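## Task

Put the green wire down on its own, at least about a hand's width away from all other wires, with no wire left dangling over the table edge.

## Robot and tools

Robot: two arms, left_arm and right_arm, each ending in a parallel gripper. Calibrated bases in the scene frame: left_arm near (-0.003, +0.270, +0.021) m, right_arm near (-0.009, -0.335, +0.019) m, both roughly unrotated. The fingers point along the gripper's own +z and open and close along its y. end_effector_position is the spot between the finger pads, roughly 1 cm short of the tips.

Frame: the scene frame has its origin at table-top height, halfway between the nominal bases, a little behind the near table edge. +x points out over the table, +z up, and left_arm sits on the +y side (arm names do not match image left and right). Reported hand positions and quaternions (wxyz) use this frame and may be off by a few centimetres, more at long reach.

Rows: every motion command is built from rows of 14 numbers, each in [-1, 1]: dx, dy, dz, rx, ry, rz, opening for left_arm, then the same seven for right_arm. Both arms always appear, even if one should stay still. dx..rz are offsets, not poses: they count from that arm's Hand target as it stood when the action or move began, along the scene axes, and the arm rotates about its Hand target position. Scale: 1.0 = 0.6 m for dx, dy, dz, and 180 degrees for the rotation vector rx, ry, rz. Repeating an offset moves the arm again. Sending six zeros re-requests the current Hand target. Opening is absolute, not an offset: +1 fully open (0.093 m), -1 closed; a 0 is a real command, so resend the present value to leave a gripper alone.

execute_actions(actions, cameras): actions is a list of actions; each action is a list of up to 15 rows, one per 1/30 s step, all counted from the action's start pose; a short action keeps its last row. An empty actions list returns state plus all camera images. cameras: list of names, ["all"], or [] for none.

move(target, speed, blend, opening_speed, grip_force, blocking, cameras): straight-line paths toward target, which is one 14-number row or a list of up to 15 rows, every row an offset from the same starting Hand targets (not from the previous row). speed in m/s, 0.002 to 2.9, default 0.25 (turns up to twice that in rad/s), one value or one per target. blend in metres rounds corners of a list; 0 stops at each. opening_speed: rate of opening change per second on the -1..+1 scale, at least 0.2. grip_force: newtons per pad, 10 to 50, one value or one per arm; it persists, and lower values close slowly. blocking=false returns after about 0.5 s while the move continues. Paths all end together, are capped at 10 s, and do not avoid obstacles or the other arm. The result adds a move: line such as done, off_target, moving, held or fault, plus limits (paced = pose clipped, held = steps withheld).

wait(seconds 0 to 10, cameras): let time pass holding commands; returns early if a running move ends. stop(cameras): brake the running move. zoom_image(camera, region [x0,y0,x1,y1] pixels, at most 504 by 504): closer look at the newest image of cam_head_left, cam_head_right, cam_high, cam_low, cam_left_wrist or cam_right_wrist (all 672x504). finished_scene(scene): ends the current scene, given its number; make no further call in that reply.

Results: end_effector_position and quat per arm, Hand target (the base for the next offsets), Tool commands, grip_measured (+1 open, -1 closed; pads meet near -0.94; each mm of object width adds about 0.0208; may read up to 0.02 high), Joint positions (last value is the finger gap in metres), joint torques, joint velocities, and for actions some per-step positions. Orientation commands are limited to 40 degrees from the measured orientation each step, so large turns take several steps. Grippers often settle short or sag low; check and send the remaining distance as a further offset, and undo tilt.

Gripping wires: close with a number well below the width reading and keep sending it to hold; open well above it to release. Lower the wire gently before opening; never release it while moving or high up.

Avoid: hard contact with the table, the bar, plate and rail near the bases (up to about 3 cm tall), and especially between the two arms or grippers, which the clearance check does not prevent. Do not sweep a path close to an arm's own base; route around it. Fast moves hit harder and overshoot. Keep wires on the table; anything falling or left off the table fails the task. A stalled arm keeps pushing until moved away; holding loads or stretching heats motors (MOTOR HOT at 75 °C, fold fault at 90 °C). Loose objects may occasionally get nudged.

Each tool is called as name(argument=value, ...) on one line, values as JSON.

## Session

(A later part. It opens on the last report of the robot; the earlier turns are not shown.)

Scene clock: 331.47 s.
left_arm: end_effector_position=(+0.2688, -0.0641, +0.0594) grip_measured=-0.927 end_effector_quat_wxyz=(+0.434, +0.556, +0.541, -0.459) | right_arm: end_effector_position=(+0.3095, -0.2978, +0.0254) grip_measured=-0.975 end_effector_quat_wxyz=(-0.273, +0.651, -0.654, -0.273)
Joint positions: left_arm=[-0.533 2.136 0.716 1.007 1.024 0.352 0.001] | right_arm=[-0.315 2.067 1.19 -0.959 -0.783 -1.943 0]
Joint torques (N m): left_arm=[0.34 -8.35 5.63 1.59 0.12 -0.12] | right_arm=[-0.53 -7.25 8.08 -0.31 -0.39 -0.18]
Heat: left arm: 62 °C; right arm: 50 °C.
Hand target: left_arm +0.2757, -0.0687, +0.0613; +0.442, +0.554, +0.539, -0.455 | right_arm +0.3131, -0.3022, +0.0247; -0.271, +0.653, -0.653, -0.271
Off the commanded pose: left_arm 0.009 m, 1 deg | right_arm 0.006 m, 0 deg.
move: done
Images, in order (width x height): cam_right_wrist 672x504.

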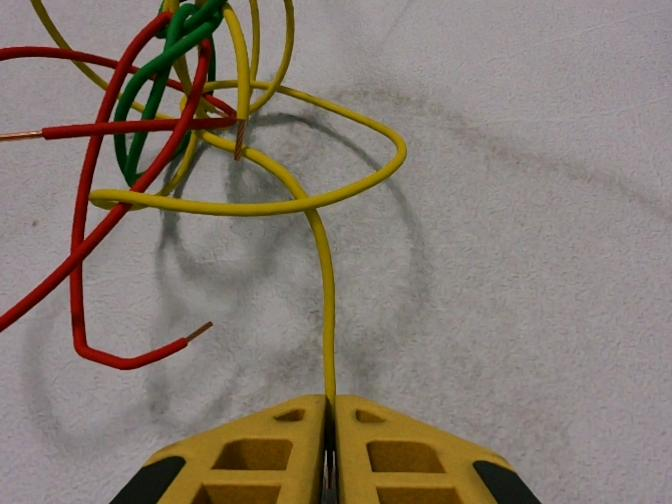

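Gripped. Pull out.

move(target=[0,0,0,0,0,0,-0.932471,0.03,-0.17,0.02,0,0,0,-1], speed=0.06, cameras=["cam_right_wrist","cam_head_right"])

zoom_image(camera="cam_head_right", region=[370, 120, 570, 240])

Scene clock: 339.07 s.
left_arm: end_effector_position=(+0.2689, -0.0641, +0.0594) grip_measured=-0.927 end_effector_quat_wxyz=(+0.434, +0.556, +0.541, -0.459) | right_arm: end_effector_position=(+0.3288, -0.3976, +0.0380) grip_measured=-0.975 end_effector_quat_wxyz=(+0.253, -0.620, +0.701, +0.246)
Joint positions: left_arm=[-0.533 2.136 0.716 1.007 1.023 0.352 0.001] | right_arm=[-0.544 2.198 1.484 -1.215 -0.669 -2.069 0]
Joint torques (N m): left_arm=[0.18 -8.55 5.75 1.62 0.09 -0.06] | right_arm=[-0.58 -8.31 8.65 -0.47 -0.3 -0.2]
Heat: left arm: 62 °C; right arm: 49 °C.
Hand target: left_arm +0.2758, -0.0687, +0.0614; +0.442, +0.554, +0.539, -0.455 | right_arm +0.3311, -0.4042, +0.0368; +0.271, -0.653, +0.653, +0.271
Off the commanded pose: left_arm 0.008 m, 1 deg | right_arm 0.007 m, 8 deg.
joint sent to its limit (right arm) — joint 6 (wrist roll), lower limit. The joint targets are off in orientation, not in position.
move: off_target (right_arm)
Images, in order (width x height): cam_head_right 672x504, cam_right_wrist 672x504.

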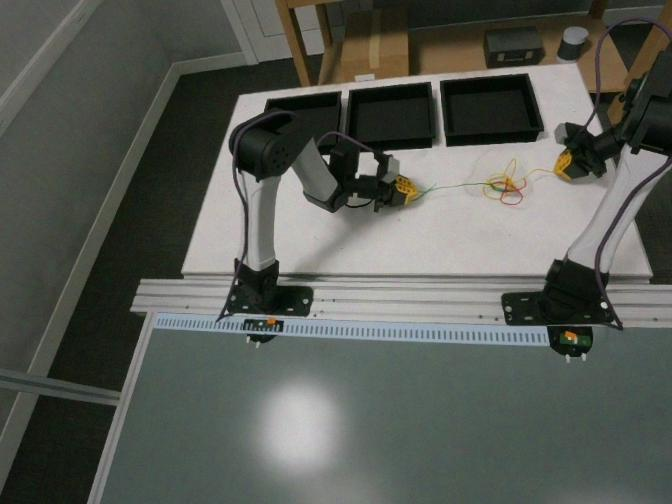

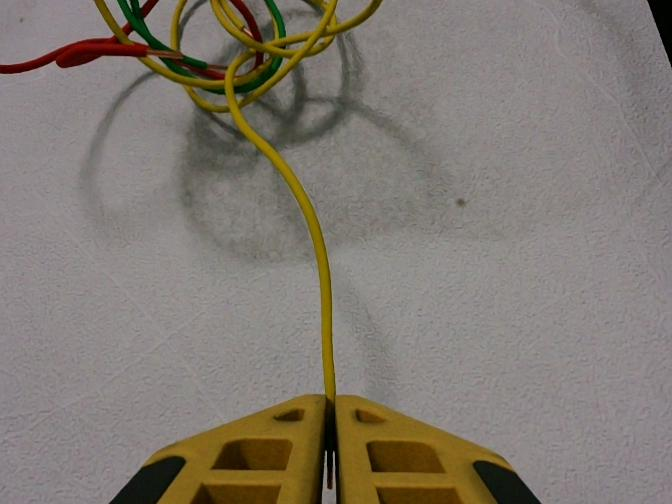

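Scaled by 2.520 from the camera's 672x504 image, which has a finer 960x720 frame.

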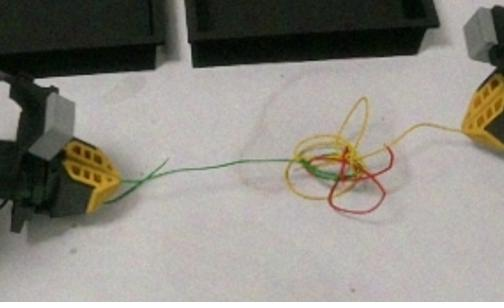

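move(target=[0,0.2,0.03,0,0,0,-0.932471,0,0,0,0,0,0,-1], speed=0.05, cameras=["cam_right_wrist","cam_head_right"])

zoom_image(camera="cam_head_right", region=[370, 120, 570, 240])

Scene clock: 347.20 s.
left_arm: end_effector_position=(+0.2666, +0.0523, +0.0631) grip_measured=-0.927 end_effector_quat_wxyz=(+0.419, +0.541, +0.560, -0.467) | right_arm: end_effector_position=(+0.3282, -0.3974, +0.0381) grip_measured=-0.975 end_effector_quat_wxyz=(+0.252, -0.619, +0.701, +0.248)
Joint positions: left_arm=[-0.177 1.934 0.631 0.35 1.299 0.873 0.001] | right_arm=[-0.544 2.198 1.484 -1.218 -0.668 -2.069 0]
Joint torques (N m): left_arm=[0.96 -10.86 5.61 0.87 0.68 0.23] | right_arm=[-0.64 -8.25 8.68 -0.47 -0.3 -0.2]
Heat: left arm: 62 °C; right arm: 51 °C.
Hand target: left_arm +0.2757, +0.0514, +0.0792; +0.442, +0.554, +0.539, -0.455 | right_arm +0.3311, -0.4042, +0.0368; +0.271, -0.653, +0.653, +0.271
Off the commanded pose: left_arm 0.019 m, 4 deg | right_arm 0.008 m, 8 deg.
joint sent to its limit (right arm) — joint 6 (wrist roll), lower limit. The joint targets are off in orientation, not in position.
move: off_target (left_arm, right_arm)
Images, in order (width x height): cam_head_right 672x504, cam_right_wrist 672x504.

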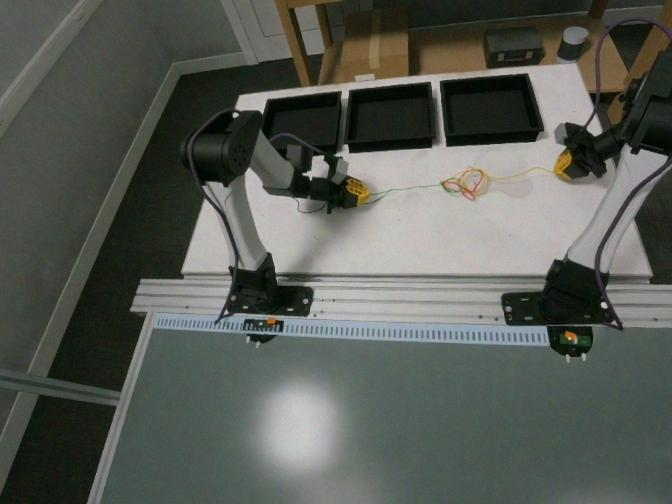

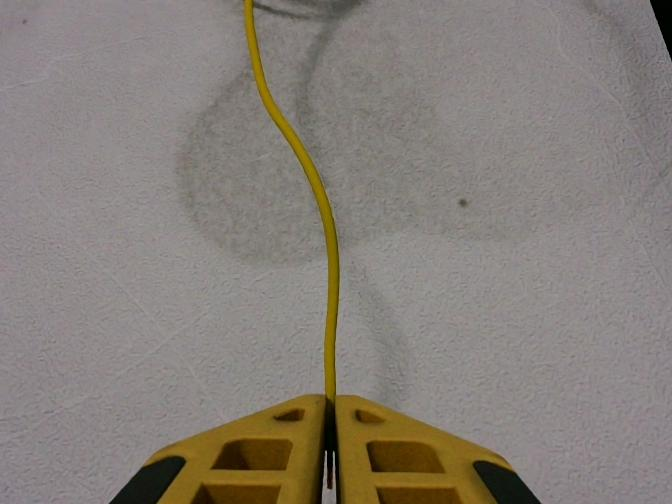

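Scaled by 2.520 from the camera's 672x504 image, which has a finer 960x720 frame.

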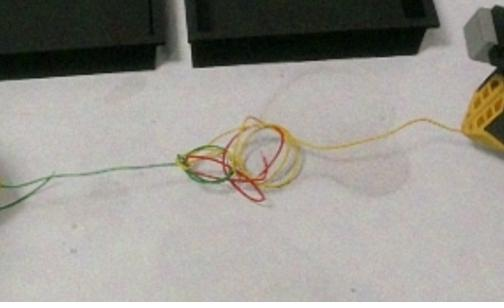

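Progress. Keep pulling.

move(target=[0,0.15,0.02,0,0,0,-0.932471,0,0,0,0,0,0,-1], speed=0.04, cameras=["cam_right_wrist","cam_head_right"])

zoom_image(camera="cam_head_right", region=[350, 120, 550, 240])

Scene clock: 356.80 s.
left_arm: end_effector_position=(+0.2711, +0.1392, +0.0927) grip_measured=-0.927 end_effector_quat_wxyz=(+0.440, +0.546, +0.553, -0.450) | right_arm: end_effector_position=(+0.3281, -0.3974, +0.0381) grip_measured=-0.975 end_effector_quat_wxyz=(+0.252, -0.619, +0.701, +0.248)
Joint positions: left_arm=[0.137 2.016 0.991 -1.061 1.322 2.09 0.001] | right_arm=[-0.544 2.198 1.484 -1.218 -0.668 -2.069 0]
Joint torques (N m): left_arm=[0.87 -7.08 5.31 -0.7 0.54 0.18] | right_arm=[-0.62 -8.25 8.76 -0.46 -0.29 -0.18]
Heat: left arm: 64 °C; right arm: 52 °C.
Hand target: left_arm +0.2757, +0.1413, +0.0913; +0.442, +0.554, +0.539, -0.455 | right_arm +0.3311, -0.4042, +0.0368; +0.271, -0.653, +0.653, +0.271
Off the commanded pose: left_arm 0.005 m, 2 deg | right_arm 0.008 m, 8 deg.
joint sent to its limit (left arm) — joint 6 (wrist roll), upper limit. The joint targets still meet the commanded pose.
joint sent to its limit (right arm) — joint 6 (wrist roll), lower limit. The joint targets are off in orientation, not in position.
move: off_target (right_arm)
Images, in order (width x height): cam_head_right 672x504, cam_right_wrist 672x504.

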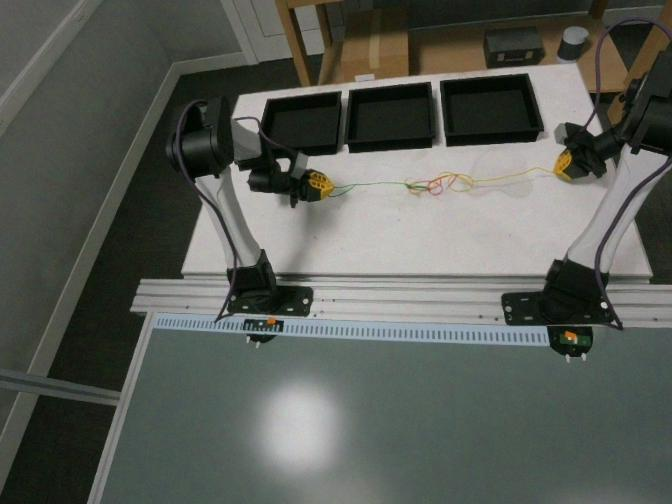

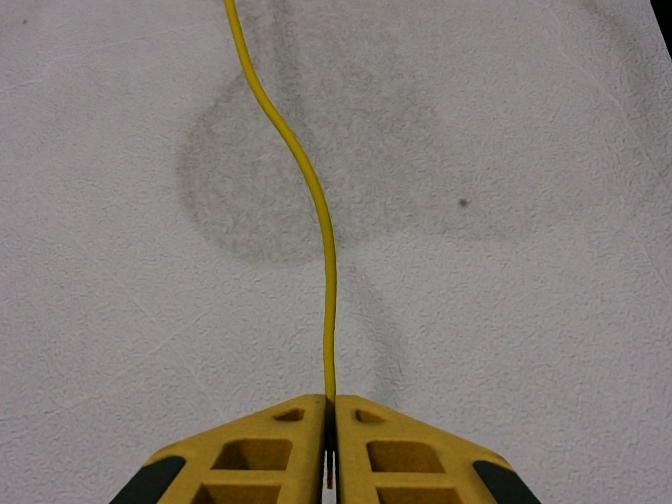

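Scaled by 2.520 from the camera's 672x504 image, which has a finer 960x720 frame.

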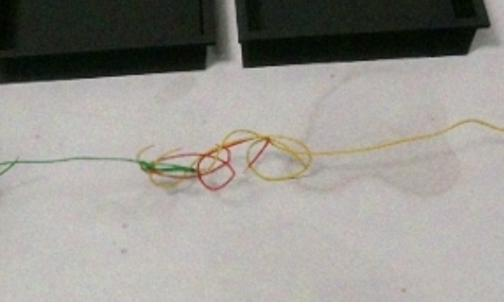

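move(target=[0.05,0.15,0.06,0,0,0.1,-0.932471,0,-0.03,0,0,0,0,-1], speed=0.04, cameras=["cam_right_wrist","cam_head_right"])

zoom_image(camera="cam_head_right", region=[310, 120, 510, 240])

Scene clock: 369.23 s.
left_arm: end_effector_position=(+0.2988, +0.2251, +0.1139) grip_measured=-0.927 end_effector_quat_wxyz=(+0.488, +0.443, +0.637, -0.400) | right_arm: end_effector_position=(+0.3282, -0.4096, +0.0400) grip_measured=-0.975 end_effector_quat_wxyz=(+0.248, -0.609, +0.711, +0.249)
Joint positions: left_arm=[0.433 1.987 1.045 -1.203 1.32 2.091 0.001] | right_arm=[-0.572 2.217 1.524 -1.253 -0.657 -2.069 0]
Joint torques (N m): left_arm=[1.31 -11.81 5.67 -0.69 0.7 0.23] | right_arm=[-1.46 -8.36 8.76 -0.37 -0.19 -0.18]
Heat: left arm: 63 °C; right arm: 52 °C.
Hand target: left_arm +0.3057, +0.2314, +0.1272; +0.507, +0.463, +0.619, -0.380 | right_arm +0.3311, -0.4221, +0.0368; +0.271, -0.653, +0.653, +0.271
Off the commanded pose: left_arm 0.016 m, 4 deg | right_arm 0.013 m, 9 deg.
joint sent to its limit (left arm) — joint 6 (wrist roll), upper limit. The joint targets still meet the commanded pose.
joint sent to its limit (right arm) — joint 6 (wrist roll), lower limit. The joint targets are off in orientation, not in position.
move: off_target (left_arm, right_arm)
Images, in order (width x height): cam_head_right 672x504, cam_right_wrist 672x504.

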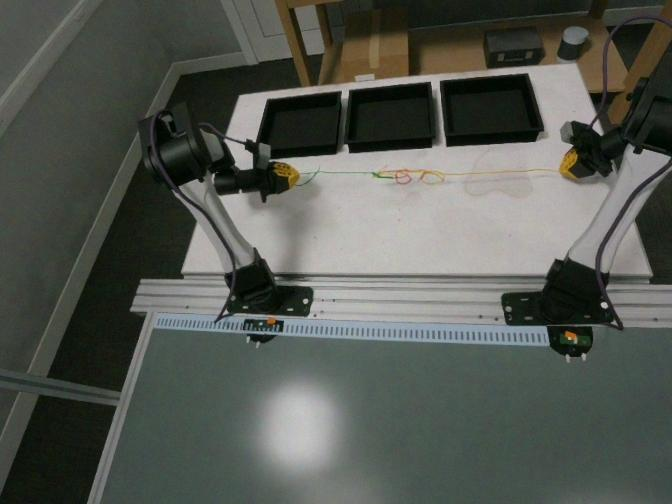

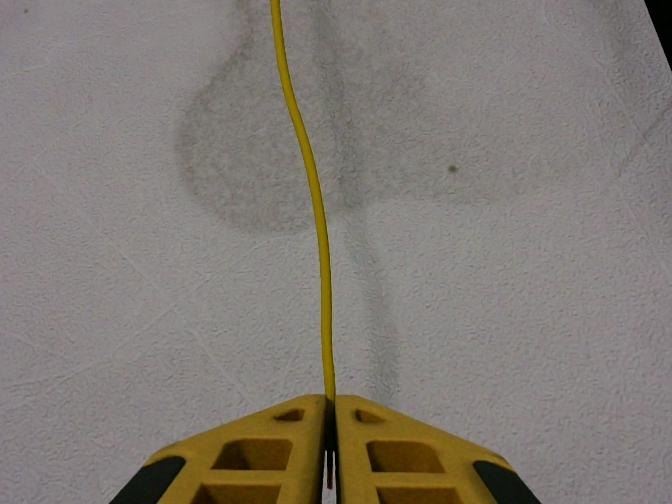

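Scaled by 2.520 from the camera's 672x504 image, which has a finer 960x720 frame.

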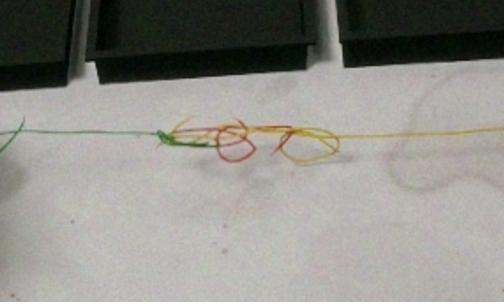

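move(target=[[-0.03,-0.15,-0.08,0,0,-0.1,-0.932471,0,0.05,-0.03,0,0,0,-1],[-0.03,-0.15,-0.08,0,0,-0.1,-0.932471,0,0.05,-0.03,0,0,0,-0.5],[-0.03,-0.15,-0.08,0,0,-0.1,-0.932471,0,0,0.06,0,0,0,-0.5],[-0.03,-0.3,-0.08,0,0,-0.1,-0.932471,-0.08,0.2,0.38,0,0,0,0.2]], speed=0.12, opening_speed=0.6, cameras=["cam_right_wrist","cam_head_right"])

zoom_image(camera="cam_head_right", region=[350, 120, 550, 240])

Scene clock: 390.50 s.
left_arm: end_effector_position=(+0.2892, +0.0524, +0.0720) grip_measured=-0.927 end_effector_quat_wxyz=(+0.435, +0.549, +0.543, -0.464) | right_arm: end_effector_position=(+0.2870, -0.3059, +0.2588) grip_measured=+0.199 end_effector_quat_wxyz=(+0.326, -0.628, +0.687, +0.168)
Joint positions: left_arm=[-0.16 1.966 0.735 0.266 1.328 0.933 0.001] | right_arm=[-0.382 1.579 1.574 -1.546 -0.775 -1.803 0.055]
Joint torques (N m): left_arm=[0.03 -11.66 2.84 1.1 0.48 -0.1] | right_arm=[0.46 -6.75 7.05 0.16 -0.66 0.04]
Heat: left arm: 64 °C; right arm: 52 °C.
Hand target: left_arm +0.2877, +0.0513, +0.0792; +0.442, +0.554, +0.539, -0.455 | right_arm +0.2832, -0.3021, +0.2648; +0.271, -0.653, +0.653, +0.271
Off the commanded pose: left_arm 0.007 m, 1 deg | right_arm 0.008 m, 14 deg.
joint sent to its limit (right arm) — joint 4 (wrist pitch), lower limit. The joint targets are off in orientation, not in position.
move: off_target (right_arm); target 2's new opening was sent with right_arm's hand 0.007 m and 7 deg from that target; target 4's new opening was sent with right_arm's hand 0.008 m and 14 deg from that target
Images, in order (width x height): cam_head_right 672x504, cam_right_wrist 672x504.

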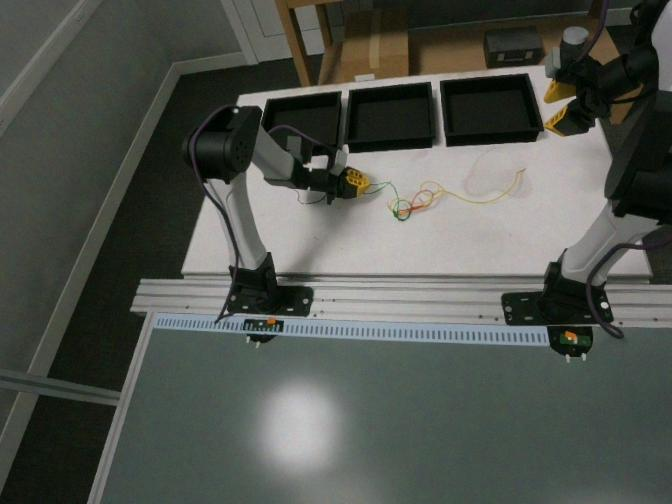

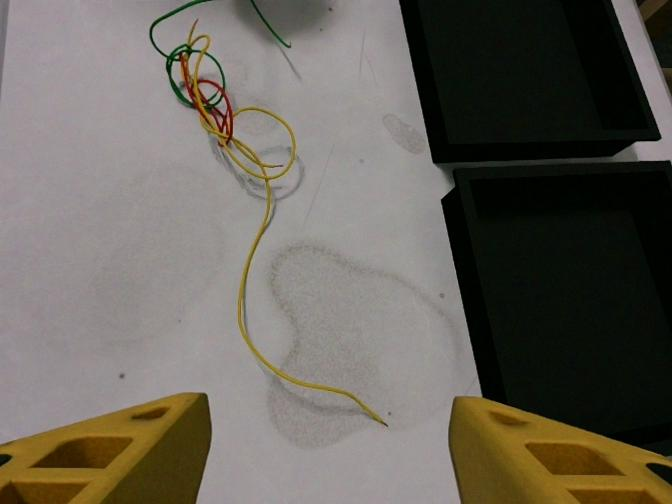

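Scaled by 2.520 from the camera's 672x504 image, which has a finer 960x720 frame.

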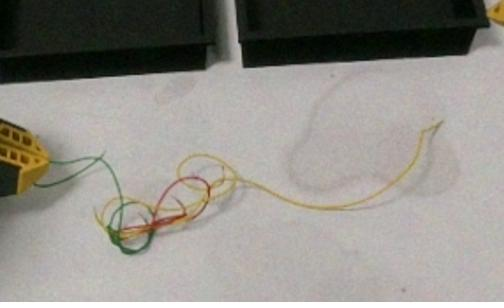

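move(target=[[0,0,0,0,0,0,-0.932471,-0.012,0.155,-0.33,0,0,0,0]], speed=0.2, cameras=["cam_right_wrist"])

Scene clock: 403.70 s.
left_arm: end_effector_position=(+0.2892, +0.0524, +0.0720) grip_measured=-0.927 end_effector_quat_wxyz=(+0.435, +0.549, +0.543, -0.464) | right_arm: end_effector_position=(+0.2771, -0.2124, +0.0690) grip_measured=+0.001 end_effector_quat_wxyz=(-0.267, +0.658, -0.652, -0.264)
Joint positions: left_arm=[-0.16 1.966 0.735 0.266 1.328 0.933 0.001] | right_arm=[-0.046 1.747 0.979 -0.792 -0.793 -1.573 0.045]
Joint torques (N m): left_arm=[0.16 -11.62 2.52 1.1 0.5 -0.05] | right_arm=[0.66 -6.17 5.5 0.47 -0.67 0.06]
Heat: left arm: 67 °C; right arm: 50 °C.
Hand target: left_arm +0.2877, +0.0513, +0.0792; +0.442, +0.554, +0.539, -0.455 | right_arm +0.2759, -0.2091, +0.0667; -0.271, +0.653, -0.653, -0.272
Off the commanded pose: left_arm 0.007 m, 1 deg | right_arm 0.004 m, 1 deg.
move: done
Images, in order (width x height): cam_right_wrist 672x504.

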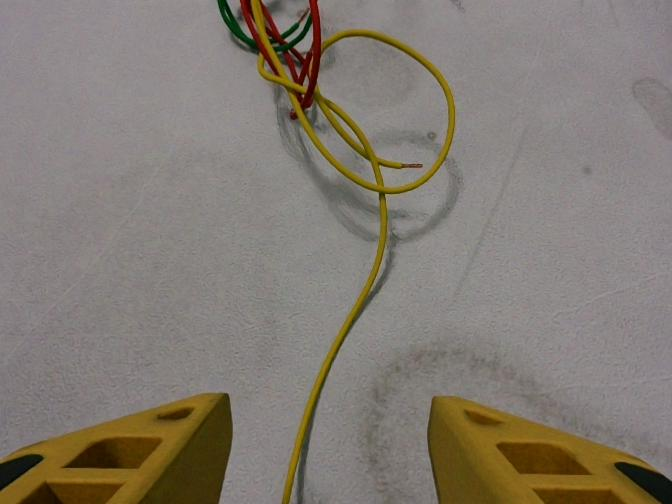

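move(target=[[0,0,0,0,0,0,-0.932471,0.02,0.155,-0.05,0,0,0,-0.1],[0,0,0,0,0,0,-0.932471,0.02,0.167,-0.098,0,0,0,-0.1],[0,0,0,0,0,0,-0.932471,0.02,0.167,-0.098,0,0,0,-1]], speed=0.1, opening_speed=0.6, cameras=["cam_right_wrist"])

Scene clock: 419.63 s.
left_arm: end_effector_position=(+0.2892, +0.0524, +0.0720) grip_measured=-0.927 end_effector_quat_wxyz=(+0.435, +0.549, +0.543, -0.464) | right_arm: end_effector_position=(+0.2945, -0.1072, +0.0174) grip_measured=-0.973 end_effector_quat_wxyz=(-0.287, +0.658, -0.643, -0.267)
Joint positions: left_arm=[-0.16 1.966 0.735 0.266 1.327 0.933 0.001] | right_arm=[0.282 1.911 0.909 -0.202 -0.762 -1.115 0]
Joint torques (N m): left_arm=[-0.03 -12.23 2.45 1.05 0.42 -0.06] | right_arm=[0.64 -6.56 5.23 0.85 -0.34 0.08]
Heat: left arm: 70 °C; right arm: 49 °C.
Hand target: left_arm +0.2877, +0.0513, +0.0792; +0.442, +0.554, +0.539, -0.455 | right_arm +0.2879, -0.1090, +0.0078; -0.271, +0.653, -0.653, -0.272
Off the commanded pose: left_arm 0.008 m, 2 deg | right_arm 0.012 m, 2 deg.
move: off_target (right_arm)
Images, in order (width x height): cam_right_wrist 672x504.

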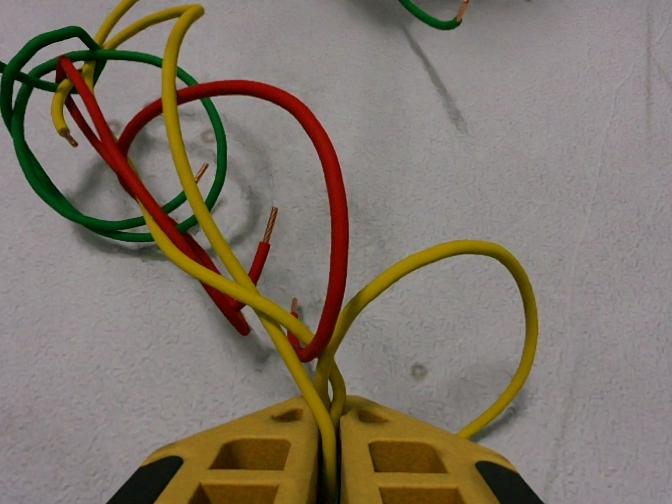

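move(target=[0,0,0,0,0,0,-0.932471,-0.03,-0.25,0.04,0,0,0,-1], speed=0.06, cameras=["cam_right_wrist","cam_head_right"])

zoom_image(camera="cam_head_right", region=[350, 120, 550, 240])

Scene clock: 427.50 s.
left_arm: end_effector_position=(+0.2889, +0.0519, +0.0719) grip_measured=-0.927 end_effector_quat_wxyz=(+0.434, +0.549, +0.543, -0.464) | right_arm: end_effector_position=(+0.2638, -0.2545, +0.0275) grip_measured=-0.973 end_effector_quat_wxyz=(-0.269, +0.647, -0.655, -0.282)
Joint positions: left_arm=[-0.162 1.966 0.735 0.266 1.327 0.933 0.001] | right_arm=[-0.207 1.882 0.925 -0.794 -0.808 -1.796 0]
Joint torques (N m): left_arm=[0.16 -11.86 2.44 1.01 0.48 -0.1] | right_arm=[-0.59 -7.38 7.79 -0.2 -0.39 -0.2]
Heat: left arm: 71 °C; right arm: 49 °C.
Hand target: left_arm +0.2877, +0.0514, +0.0792; +0.442, +0.554, +0.539, -0.455 | right_arm +0.2699, -0.2589, +0.0319; -0.271, +0.653, -0.653, -0.272
Off the commanded pose: left_arm 0.007 m, 1 deg | right_arm 0.009 m, 1 deg.
move: done
Images, in order (width x height): cam_head_right 672x504, cam_right_wrist 672x504.

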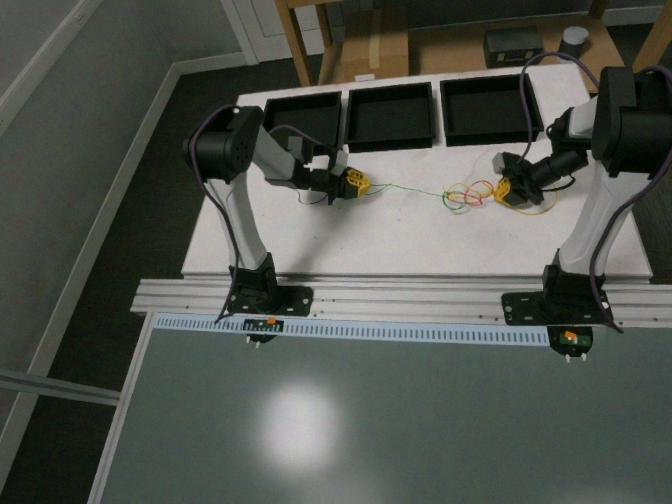

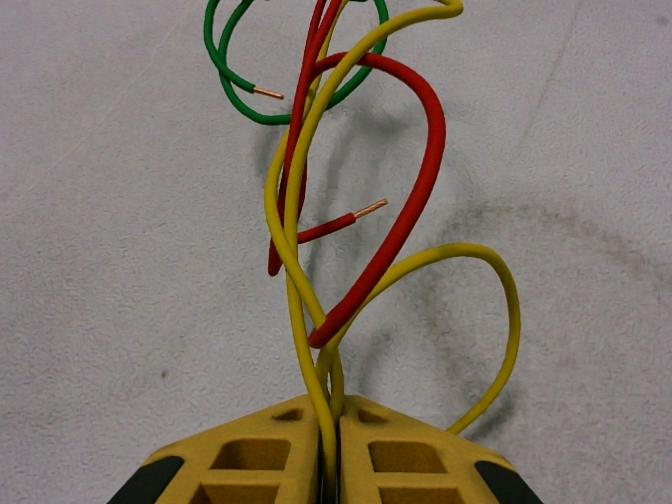

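Scaled by 2.520 from the camera's 672x504 image, which has a finer 960x720 frame.

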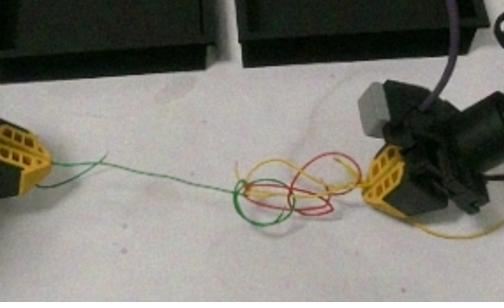

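move(target=[0,0.0,0,0,0,0,-0.932471,0.03,-0.2,0.03,0,0,0,-1], speed=0.05, cameras=["cam_right_wrist","cam_head_right"])

zoom_image(camera="cam_head_right", region=[350, 120, 550, 240])

Scene clock: 435.10 s.
left_arm: end_effector_position=(+0.2875, +0.0493, +0.0723) grip_measured=-0.927 end_effector_quat_wxyz=(+0.434, +0.552, +0.539, -0.465) | right_arm: end_effector_position=(+0.2854, -0.3722, +0.0502) grip_measured=-0.973 end_effector_quat_wxyz=(+0.251, -0.622, +0.699, +0.247)
Joint positions: left_arm=[-0.171 1.966 0.735 0.272 1.327 0.931 0.001] | right_arm=[-0.538 2.011 1.241 -1.159 -0.668 -2.069 0]
Joint torques (N m): left_arm=[1.14 -11.99 2.47 1.01 0.37 -0.06] | right_arm=[-0.72 -6.93 8.34 -0.49 -0.3 -0.22]
Heat: left arm: 72 °C; right arm: 49 °C.
Hand target: left_arm +0.2876, +0.0513, +0.0792; +0.442, +0.554, +0.539, -0.455 | right_arm +0.2880, -0.3790, +0.0499; +0.271, -0.653, +0.653, +0.271
Off the commanded pose: left_arm 0.007 m, 1 deg | right_arm 0.007 m, 7 deg.
joint sent to its limit (right arm) — joint 6 (wrist roll), lower limit. The joint targets are off in orientation, not in position.
move: off_target (right_arm)
Images, in order (width x height): cam_head_right 672x504, cam_right_wrist 672x504.

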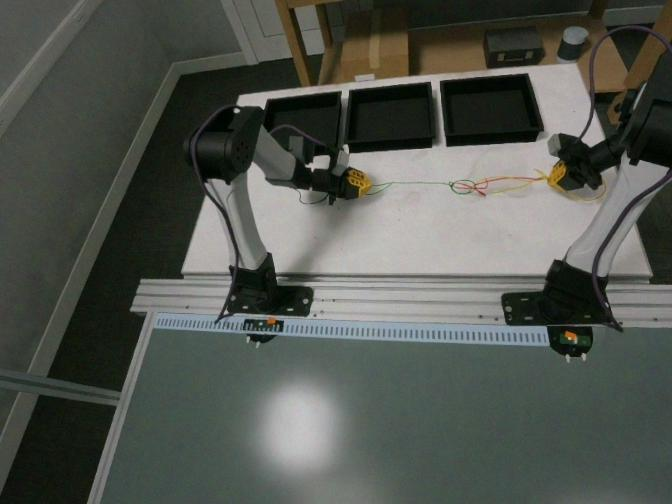

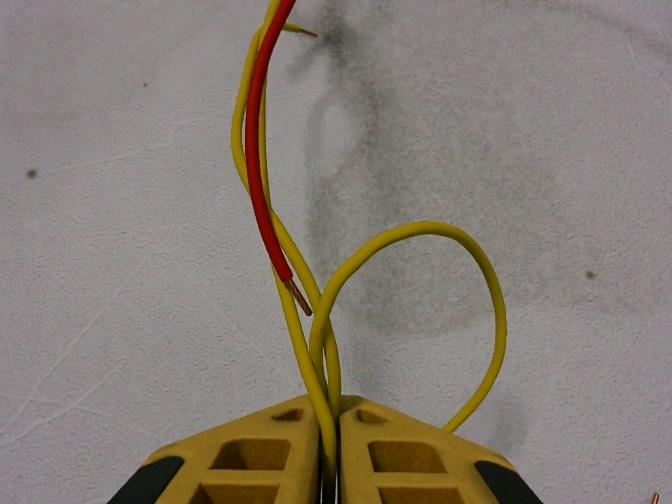

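Scaled by 2.520 from the camera's 672x504 image, which has a finer 960x720 frame.

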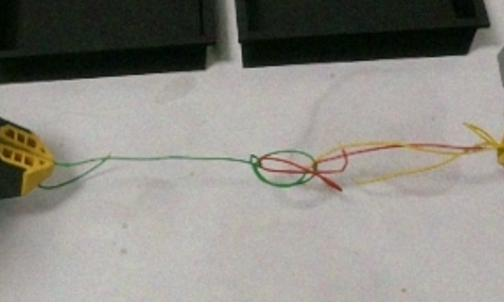

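move(target=[0.02,0.2,0.02,0,0,0,-0.932471,0,0,0.0,0,0,0,-1], speed=0.06, cameras=["cam_right_wrist","cam_head_right"])

zoom_image(camera="cam_head_right", region=[320, 120, 560, 240])

Scene clock: 445.37 s.
left_arm: end_effector_position=(+0.2952, +0.1691, +0.0902) grip_measured=-0.927 end_effector_quat_wxyz=(+0.435, +0.534, +0.583, -0.430) | right_arm: end_effector_position=(+0.2848, -0.3725, +0.0499) grip_measured=-0.973 end_effector_quat_wxyz=(+0.249, -0.622, +0.700, +0.247)
Joint positions: left_arm=[0.225 2.061 1.091 -1.128 1.268 2.091 0.001] | right_arm=[-0.538 2.011 1.241 -1.16 -0.664 -2.069 0]
Joint torques (N m): left_arm=[1.02 -8.24 5.41 -0.64 0.53 0.25] | right_arm=[-0.75 -6.94 8.39 -0.48 -0.32 -0.18]
Heat: left arm: 72 °C; right arm: 49 °C.
Hand target: left_arm +0.2997, +0.1713, +0.0913; +0.442, +0.554, +0.539, -0.455 | right_arm +0.2879, -0.3789, +0.0500; +0.271, -0.653, +0.653, +0.271
Off the commanded pose: left_arm 0.005 m, 6 deg | right_arm 0.007 m, 7 deg.
joint sent to its limit (left arm) — joint 6 (wrist roll), upper limit. The joint targets are off in orientation, not in position.
joint sent to its limit (right arm) — joint 6 (wrist roll), lower limit. The joint targets are off in orientation, not in position.
move: off_target (left_arm, right_arm)
Images, in order (width x height): cam_head_right 672x504, cam_right_wrist 672x504.

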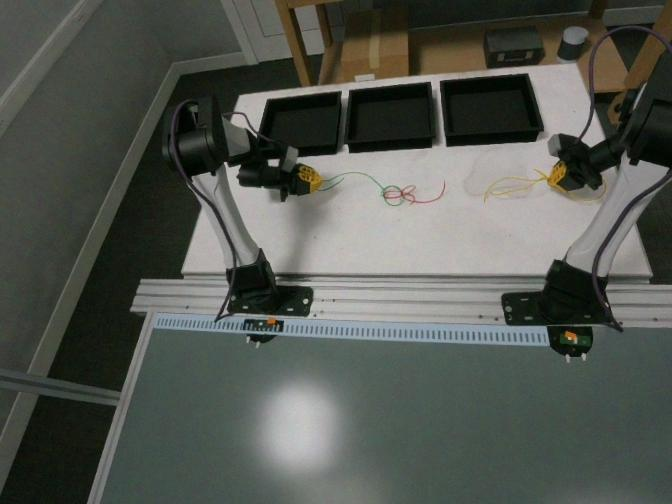

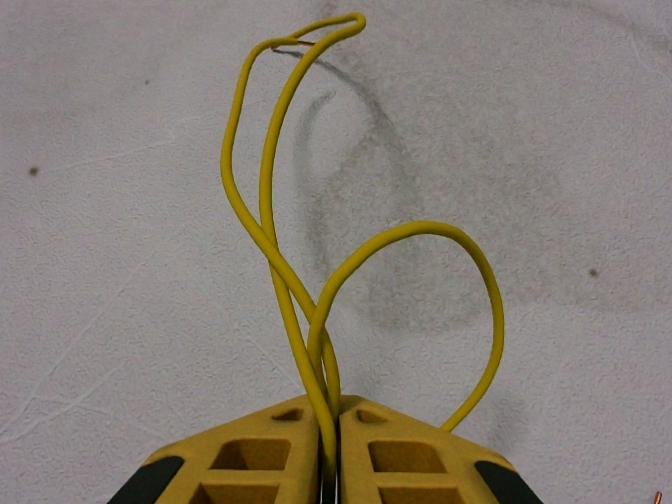

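Scaled by 2.100 from the camera's 672x504 image, which has a finer 960x720 frame.

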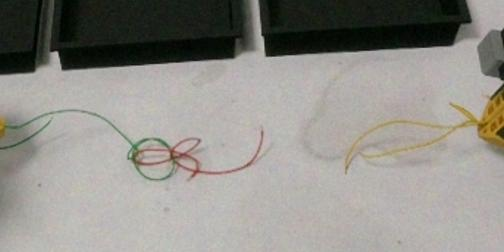

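move(target=[[0,-0.03,-0.06,0,0,0,-0.932471,0,0.05,-0.055,0,0,0,-1],[0,-0.03,-0.06,0,0,0,-0.932471,0,0.05,-0.055,0,0,0,-0.3],[0,-0.03,-0.06,0,0,0,-0.932471,0,0.0,0.06,0,0,0,-0.3],[0,-0.03,-0.06,0,0,0,-0.932471,-0.02,0.3,0.36,0,0,0,0.2]], speed=0.12, opening_speed=0.6, cameras=["cam_right_wrist","cam_head_right"])

zoom_image(camera="cam_head_right", region=[320, 120, 560, 240])

Scene clock: 464.37 s.
left_arm: end_effector_position=(+0.2964, +0.1547, +0.0564) grip_measured=-0.927 end_effector_quat_wxyz=(+0.431, +0.546, +0.568, -0.440) | right_arm: end_effector_position=(+0.2785, -0.2018, +0.2514) grip_measured=+0.199 end_effector_quat_wxyz=(-0.257, +0.653, -0.657, -0.275)
Joint positions: left_arm=[0.175 2.173 1.091 -1.011 1.281 2.091 0.001] | right_arm=[-0.026 1.657 1.625 -1.54 -0.797 -1.543 0.055]
Joint torques (N m): left_arm=[0.16 -8.03 4.03 -0.48 0.79 0.19] | right_arm=[0.49 -8.23 9.66 0.13 -0.67 0.02]
Heat: left arm: 67 °C; right arm: 49 °C.
Hand target: left_arm +0.2997, +0.1533, +0.0553; +0.442, +0.554, +0.539, -0.455 | right_arm +0.2759, -0.1989, +0.2660; -0.271, +0.653, -0.653, -0.271
Off the commanded pose: left_arm 0.004 m, 4 deg | right_arm 0.015 m, 2 deg.
joint sent to its limit (left arm) — joint 6 (wrist roll), upper limit. The joint targets are off in orientation, not in position.
move: off_target (left_arm, right_arm); target 2's new opening was sent with right_arm's hand 0.005 m and 4 deg from that target; target 4's new opening was sent with right_arm's hand 0.015 m and 2 deg from that target
Images, in order (width x height): cam_head_right 672x504, cam_right_wrist 672x504.

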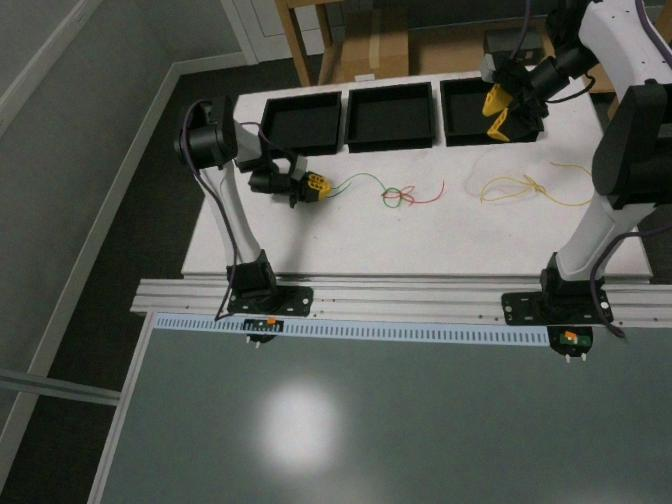

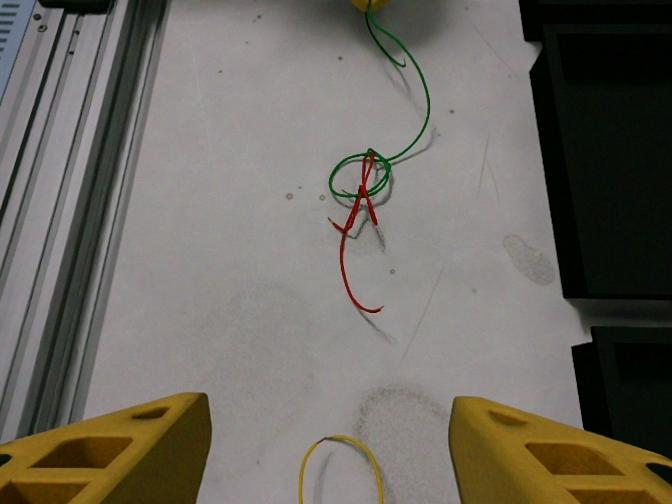

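Scaled by 2.100 from the camera's 672x504 image, which has a finer 960x720 frame.

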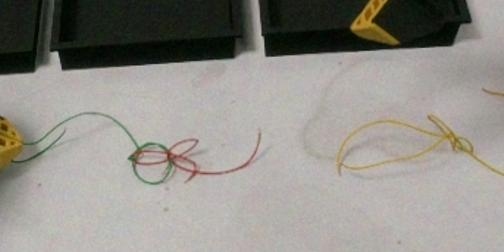

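move(target=[[0,0,0,0,0,0,-0.932471,0.01,0.13,-0.35,0,0,0,0],[0,0,0,0,0,0,-0.932471,0.01,0.147,-0.433,0,0,0,0]], speed=0.2, cameras=["cam_right_wrist"])

Scene clock: 473.87 s.
left_arm: end_effector_position=(+0.2964, +0.1547, +0.0564) grip_measured=-0.927 end_effector_quat_wxyz=(+0.431, +0.546, +0.568, -0.440) | right_arm: end_effector_position=(+0.2849, -0.1094, +0.0142) grip_measured=+0.001 end_effector_quat_wxyz=(-0.278, +0.657, -0.646, -0.271)
Joint positions: left_arm=[0.175 2.173 1.091 -1.011 1.281 2.091 0.001] | right_arm=[0.285 1.899 0.881 -0.204 -0.761 -1.114 0.045]
Joint torques (N m): left_arm=[-0.12 -7.97 3.63 -0.53 0.77 0.24] | right_arm=[0.35 -6.37 4.9 1.05 -0.38 0.07]
Heat: left arm: 66 °C; right arm: 49 °C.
Hand target: left_arm +0.2997, +0.1533, +0.0553; +0.442, +0.554, +0.539, -0.455 | right_arm +0.2819, -0.1107, +0.0062; -0.271, +0.653, -0.653, -0.272
Off the commanded pose: left_arm 0.004 m, 4 deg | right_arm 0.009 m, 1 deg.
joint sent to its limit (left arm) — joint 6 (wrist roll), upper limit. The joint targets are off in orientation, not in position.
move: off_target (left_arm)
Images, in order (width x height): cam_right_wrist 672x504.

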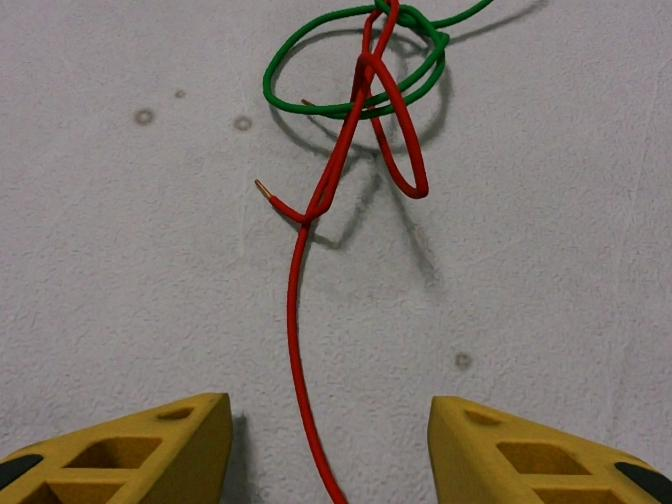

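move(target=[[0,0,0,0,0,0,-0.932471,-0.01,0.02,0,0,0,0,0],[0,0,0,0,0,0,-0.932471,-0.01,0.02,0,0,0,0,-1],[0,0,0,0,0,0,-0.932471,-0.01,-0.25,0.05,0,0,0,-1]], speed=0.07, opening_speed=0.6, cameras=["cam_right_wrist","cam_head_right"])

zoom_image(camera="cam_head_right", region=[320, 120, 560, 240])

Scene clock: 487.60 s.
left_arm: end_effector_position=(+0.2960, +0.1528, +0.0568) grip_measured=-0.927 end_effector_quat_wxyz=(+0.431, +0.547, +0.566, -0.441) | right_arm: end_effector_position=(+0.2704, -0.2547, +0.0368) grip_measured=-0.974 end_effector_quat_wxyz=(-0.273, +0.651, -0.651, -0.277)
Joint positions: left_arm=[0.169 2.173 1.091 -1.011 1.284 2.091 0.001] | right_arm=[-0.206 1.871 0.958 -0.827 -0.81 -1.802 0]
Joint torques (N m): left_arm=[0.61 -7.87 3.75 -0.45 0.69 0.22] | right_arm=[-1.13 -5.7 8.03 -0.12 -0.36 -0.18]
Heat: left arm: 64 °C; right arm: 49 °C.
Hand target: left_arm +0.2997, +0.1533, +0.0553; +0.442, +0.554, +0.539, -0.455 | right_arm +0.2759, -0.2607, +0.0362; -0.271, +0.653, -0.653, -0.272
Off the commanded pose: left_arm 0.004 m, 4 deg | right_arm 0.008 m, 1 deg.
joint sent to its limit (left arm) — joint 6 (wrist roll), upper limit. The joint targets are off in orientation, not in position.
move: off_target (left_arm)
Images, in order (width x height): cam_head_right 672x504, cam_right_wrist 672x504.

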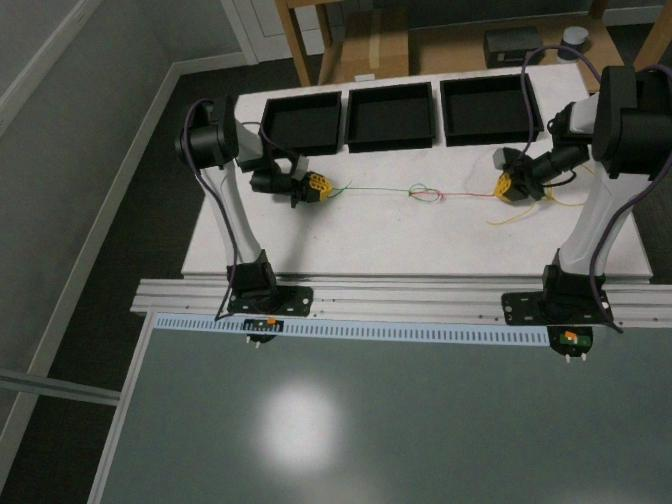

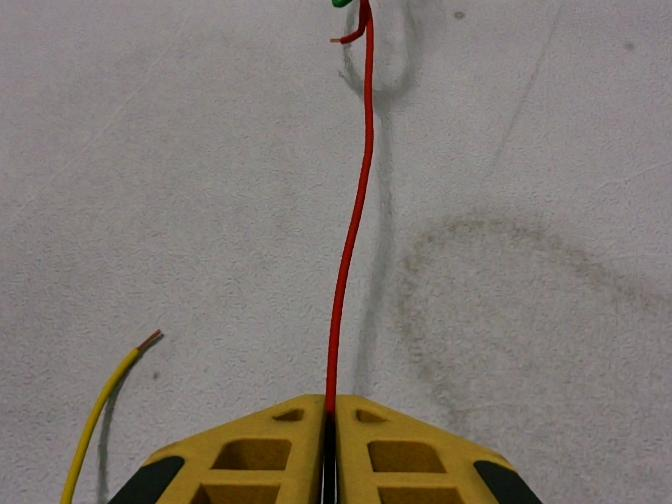

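Scaled by 2.100 from the camera's 672x504 image, which has a finer 960x720 frame.

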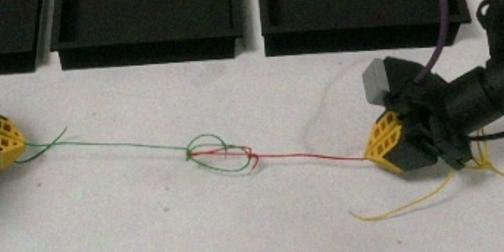

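move(target=[0,0,0,0,0,0,-0.932471,0.05,-0.18,0.07,0,0,0,-1], speed=0.05, cameras=["cam_right_wrist","cam_head_right"])

zoom_image(camera="cam_head_right", region=[320, 120, 560, 240])

Scene clock: 495.93 s.
left_arm: end_effector_position=(+0.2962, +0.1470, +0.0605) grip_measured=-0.927 end_effector_quat_wxyz=(+0.437, +0.544, +0.559, -0.448) | right_arm: end_effector_position=(+0.2983, -0.3453, +0.0847) grip_measured=-0.974 end_effector_quat_wxyz=(+0.269, -0.621, +0.678, +0.286)
Joint positions: left_arm=[0.153 2.173 1.091 -1.011 1.31 2.091 0.001] | right_arm=[-0.471 2.014 1.351 -1.314 -0.747 -2.069 0]
Joint torques (N m): left_arm=[1.92 -8.12 4.03 -0.46 0.5 0.21] | right_arm=[-3.12 -7.21 9.55 -0.17 0.16 -0.19]
Heat: left arm: 64 °C; right arm: 49 °C.
Hand target: left_arm +0.2997, +0.1533, +0.0553; +0.442, +0.554, +0.539, -0.455 | right_arm +0.3058, -0.3688, +0.0782; +0.271, -0.653, +0.653, +0.271
Off the commanded pose: left_arm 0.009 m, 3 deg | right_arm 0.025 m, 5 deg.
joint sent to its limit (left arm) — joint 6 (wrist roll), upper limit. The joint targets are off in orientation, not in position.
joint sent to its limit (right arm) — joint 6 (wrist roll), lower limit. The joint targets are off in orientation, not in position.
move: off_target (left_arm, right_arm)
Images, in order (width x height): cam_head_right 672x504, cam_right_wrist 672x504.

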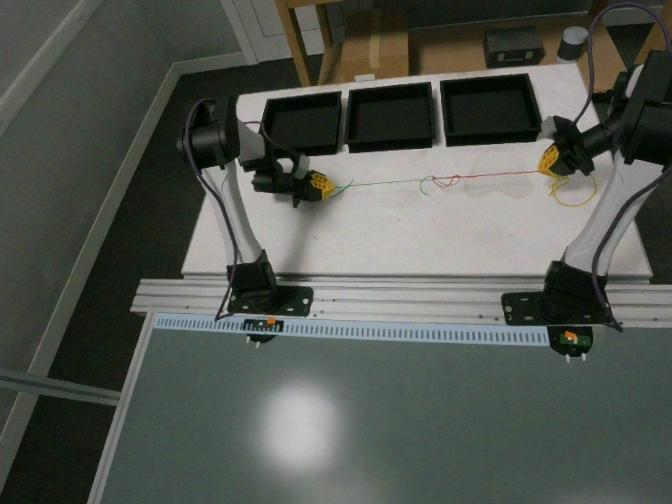

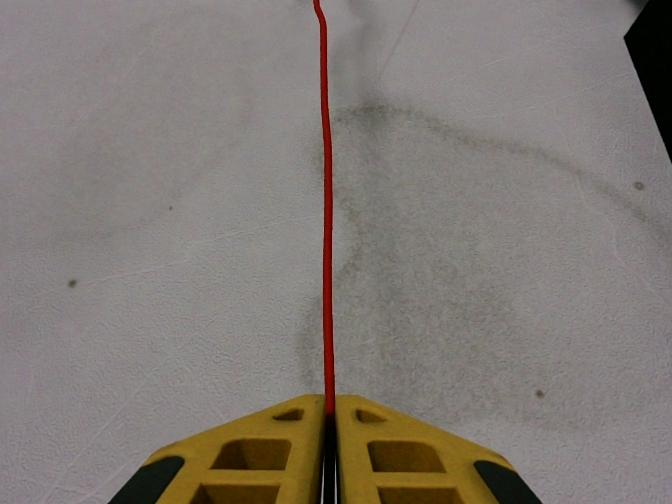

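Scaled by 2.100 from the camera's 672x504 image, which has a finer 960x720 frame.

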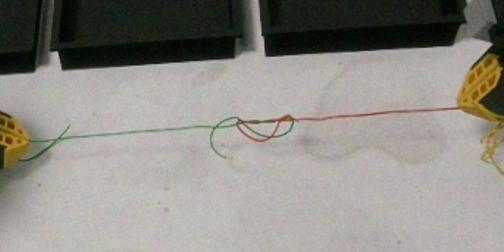

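move(target=[0.02,0.1,0.03,0,0,0,-0.932471,0,0,0,0,0,0,-1], speed=0.03, cameras=["cam_head_right"])

zoom_image(camera="cam_head_right", region=[320, 120, 560, 240])

Scene clock: 502.63 s.
left_arm: end_effector_position=(+0.2993, +0.1948, +0.0666) grip_measured=-0.927 end_effector_quat_wxyz=(+0.410, +0.501, +0.622, -0.440) | right_arm: end_effector_position=(+0.2937, -0.3395, +0.0902) grip_measured=-0.974 end_effector_quat_wxyz=(+0.271, -0.610, +0.679, +0.306)
Joint positions: left_arm=[0.304 2.158 1.133 -1.169 1.217 2.092 0.001] | right_arm=[-0.469 2.014 1.351 -1.355 -0.769 -2.069 0]
Joint torques (N m): left_arm=[3.84 -13.01 5.71 -0.51 0.24 0.15] | right_arm=[-3.29 -7.28 9.74 0.11 0.36 -0.19]
Heat: left arm: 64 °C; right arm: 49 °C.
Hand target: left_arm +0.3116, +0.2133, +0.0732; +0.442, +0.554, +0.539, -0.455 | right_arm +0.3059, -0.3688, +0.0782; +0.271, -0.653, +0.653, +0.271
Off the commanded pose: left_arm 0.023 m, 12 deg | right_arm 0.034 m, 7 deg.
joint sent to its limit (left arm) — joint 6 (wrist roll), upper limit. The joint targets are off in orientation, not in position.
joint sent to its limit (right arm) — joint 6 (wrist roll), lower limit. The joint targets are off in orientation, not in position.
move: off_target (left_arm, right_arm)
Images, in order (width x height): cam_head_right 672x504.

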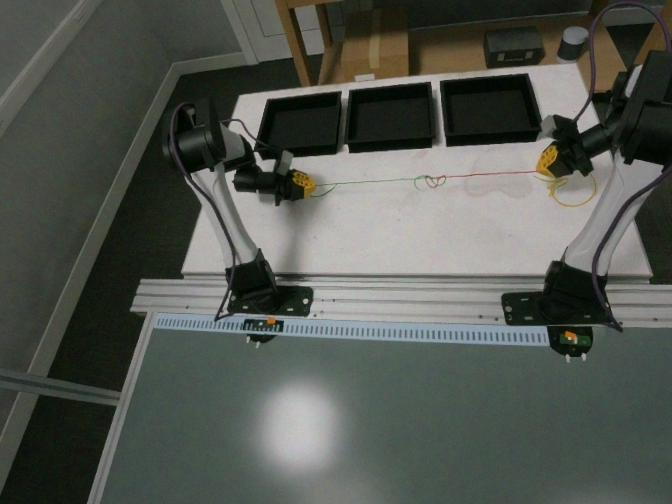

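Scaled by 2.100 from the camera's 672x504 image, which has a finer 960x720 frame.

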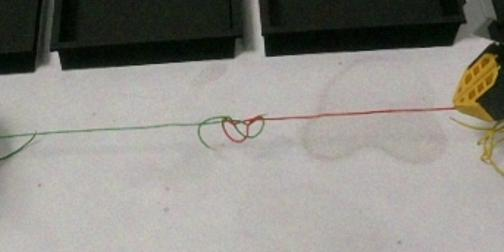

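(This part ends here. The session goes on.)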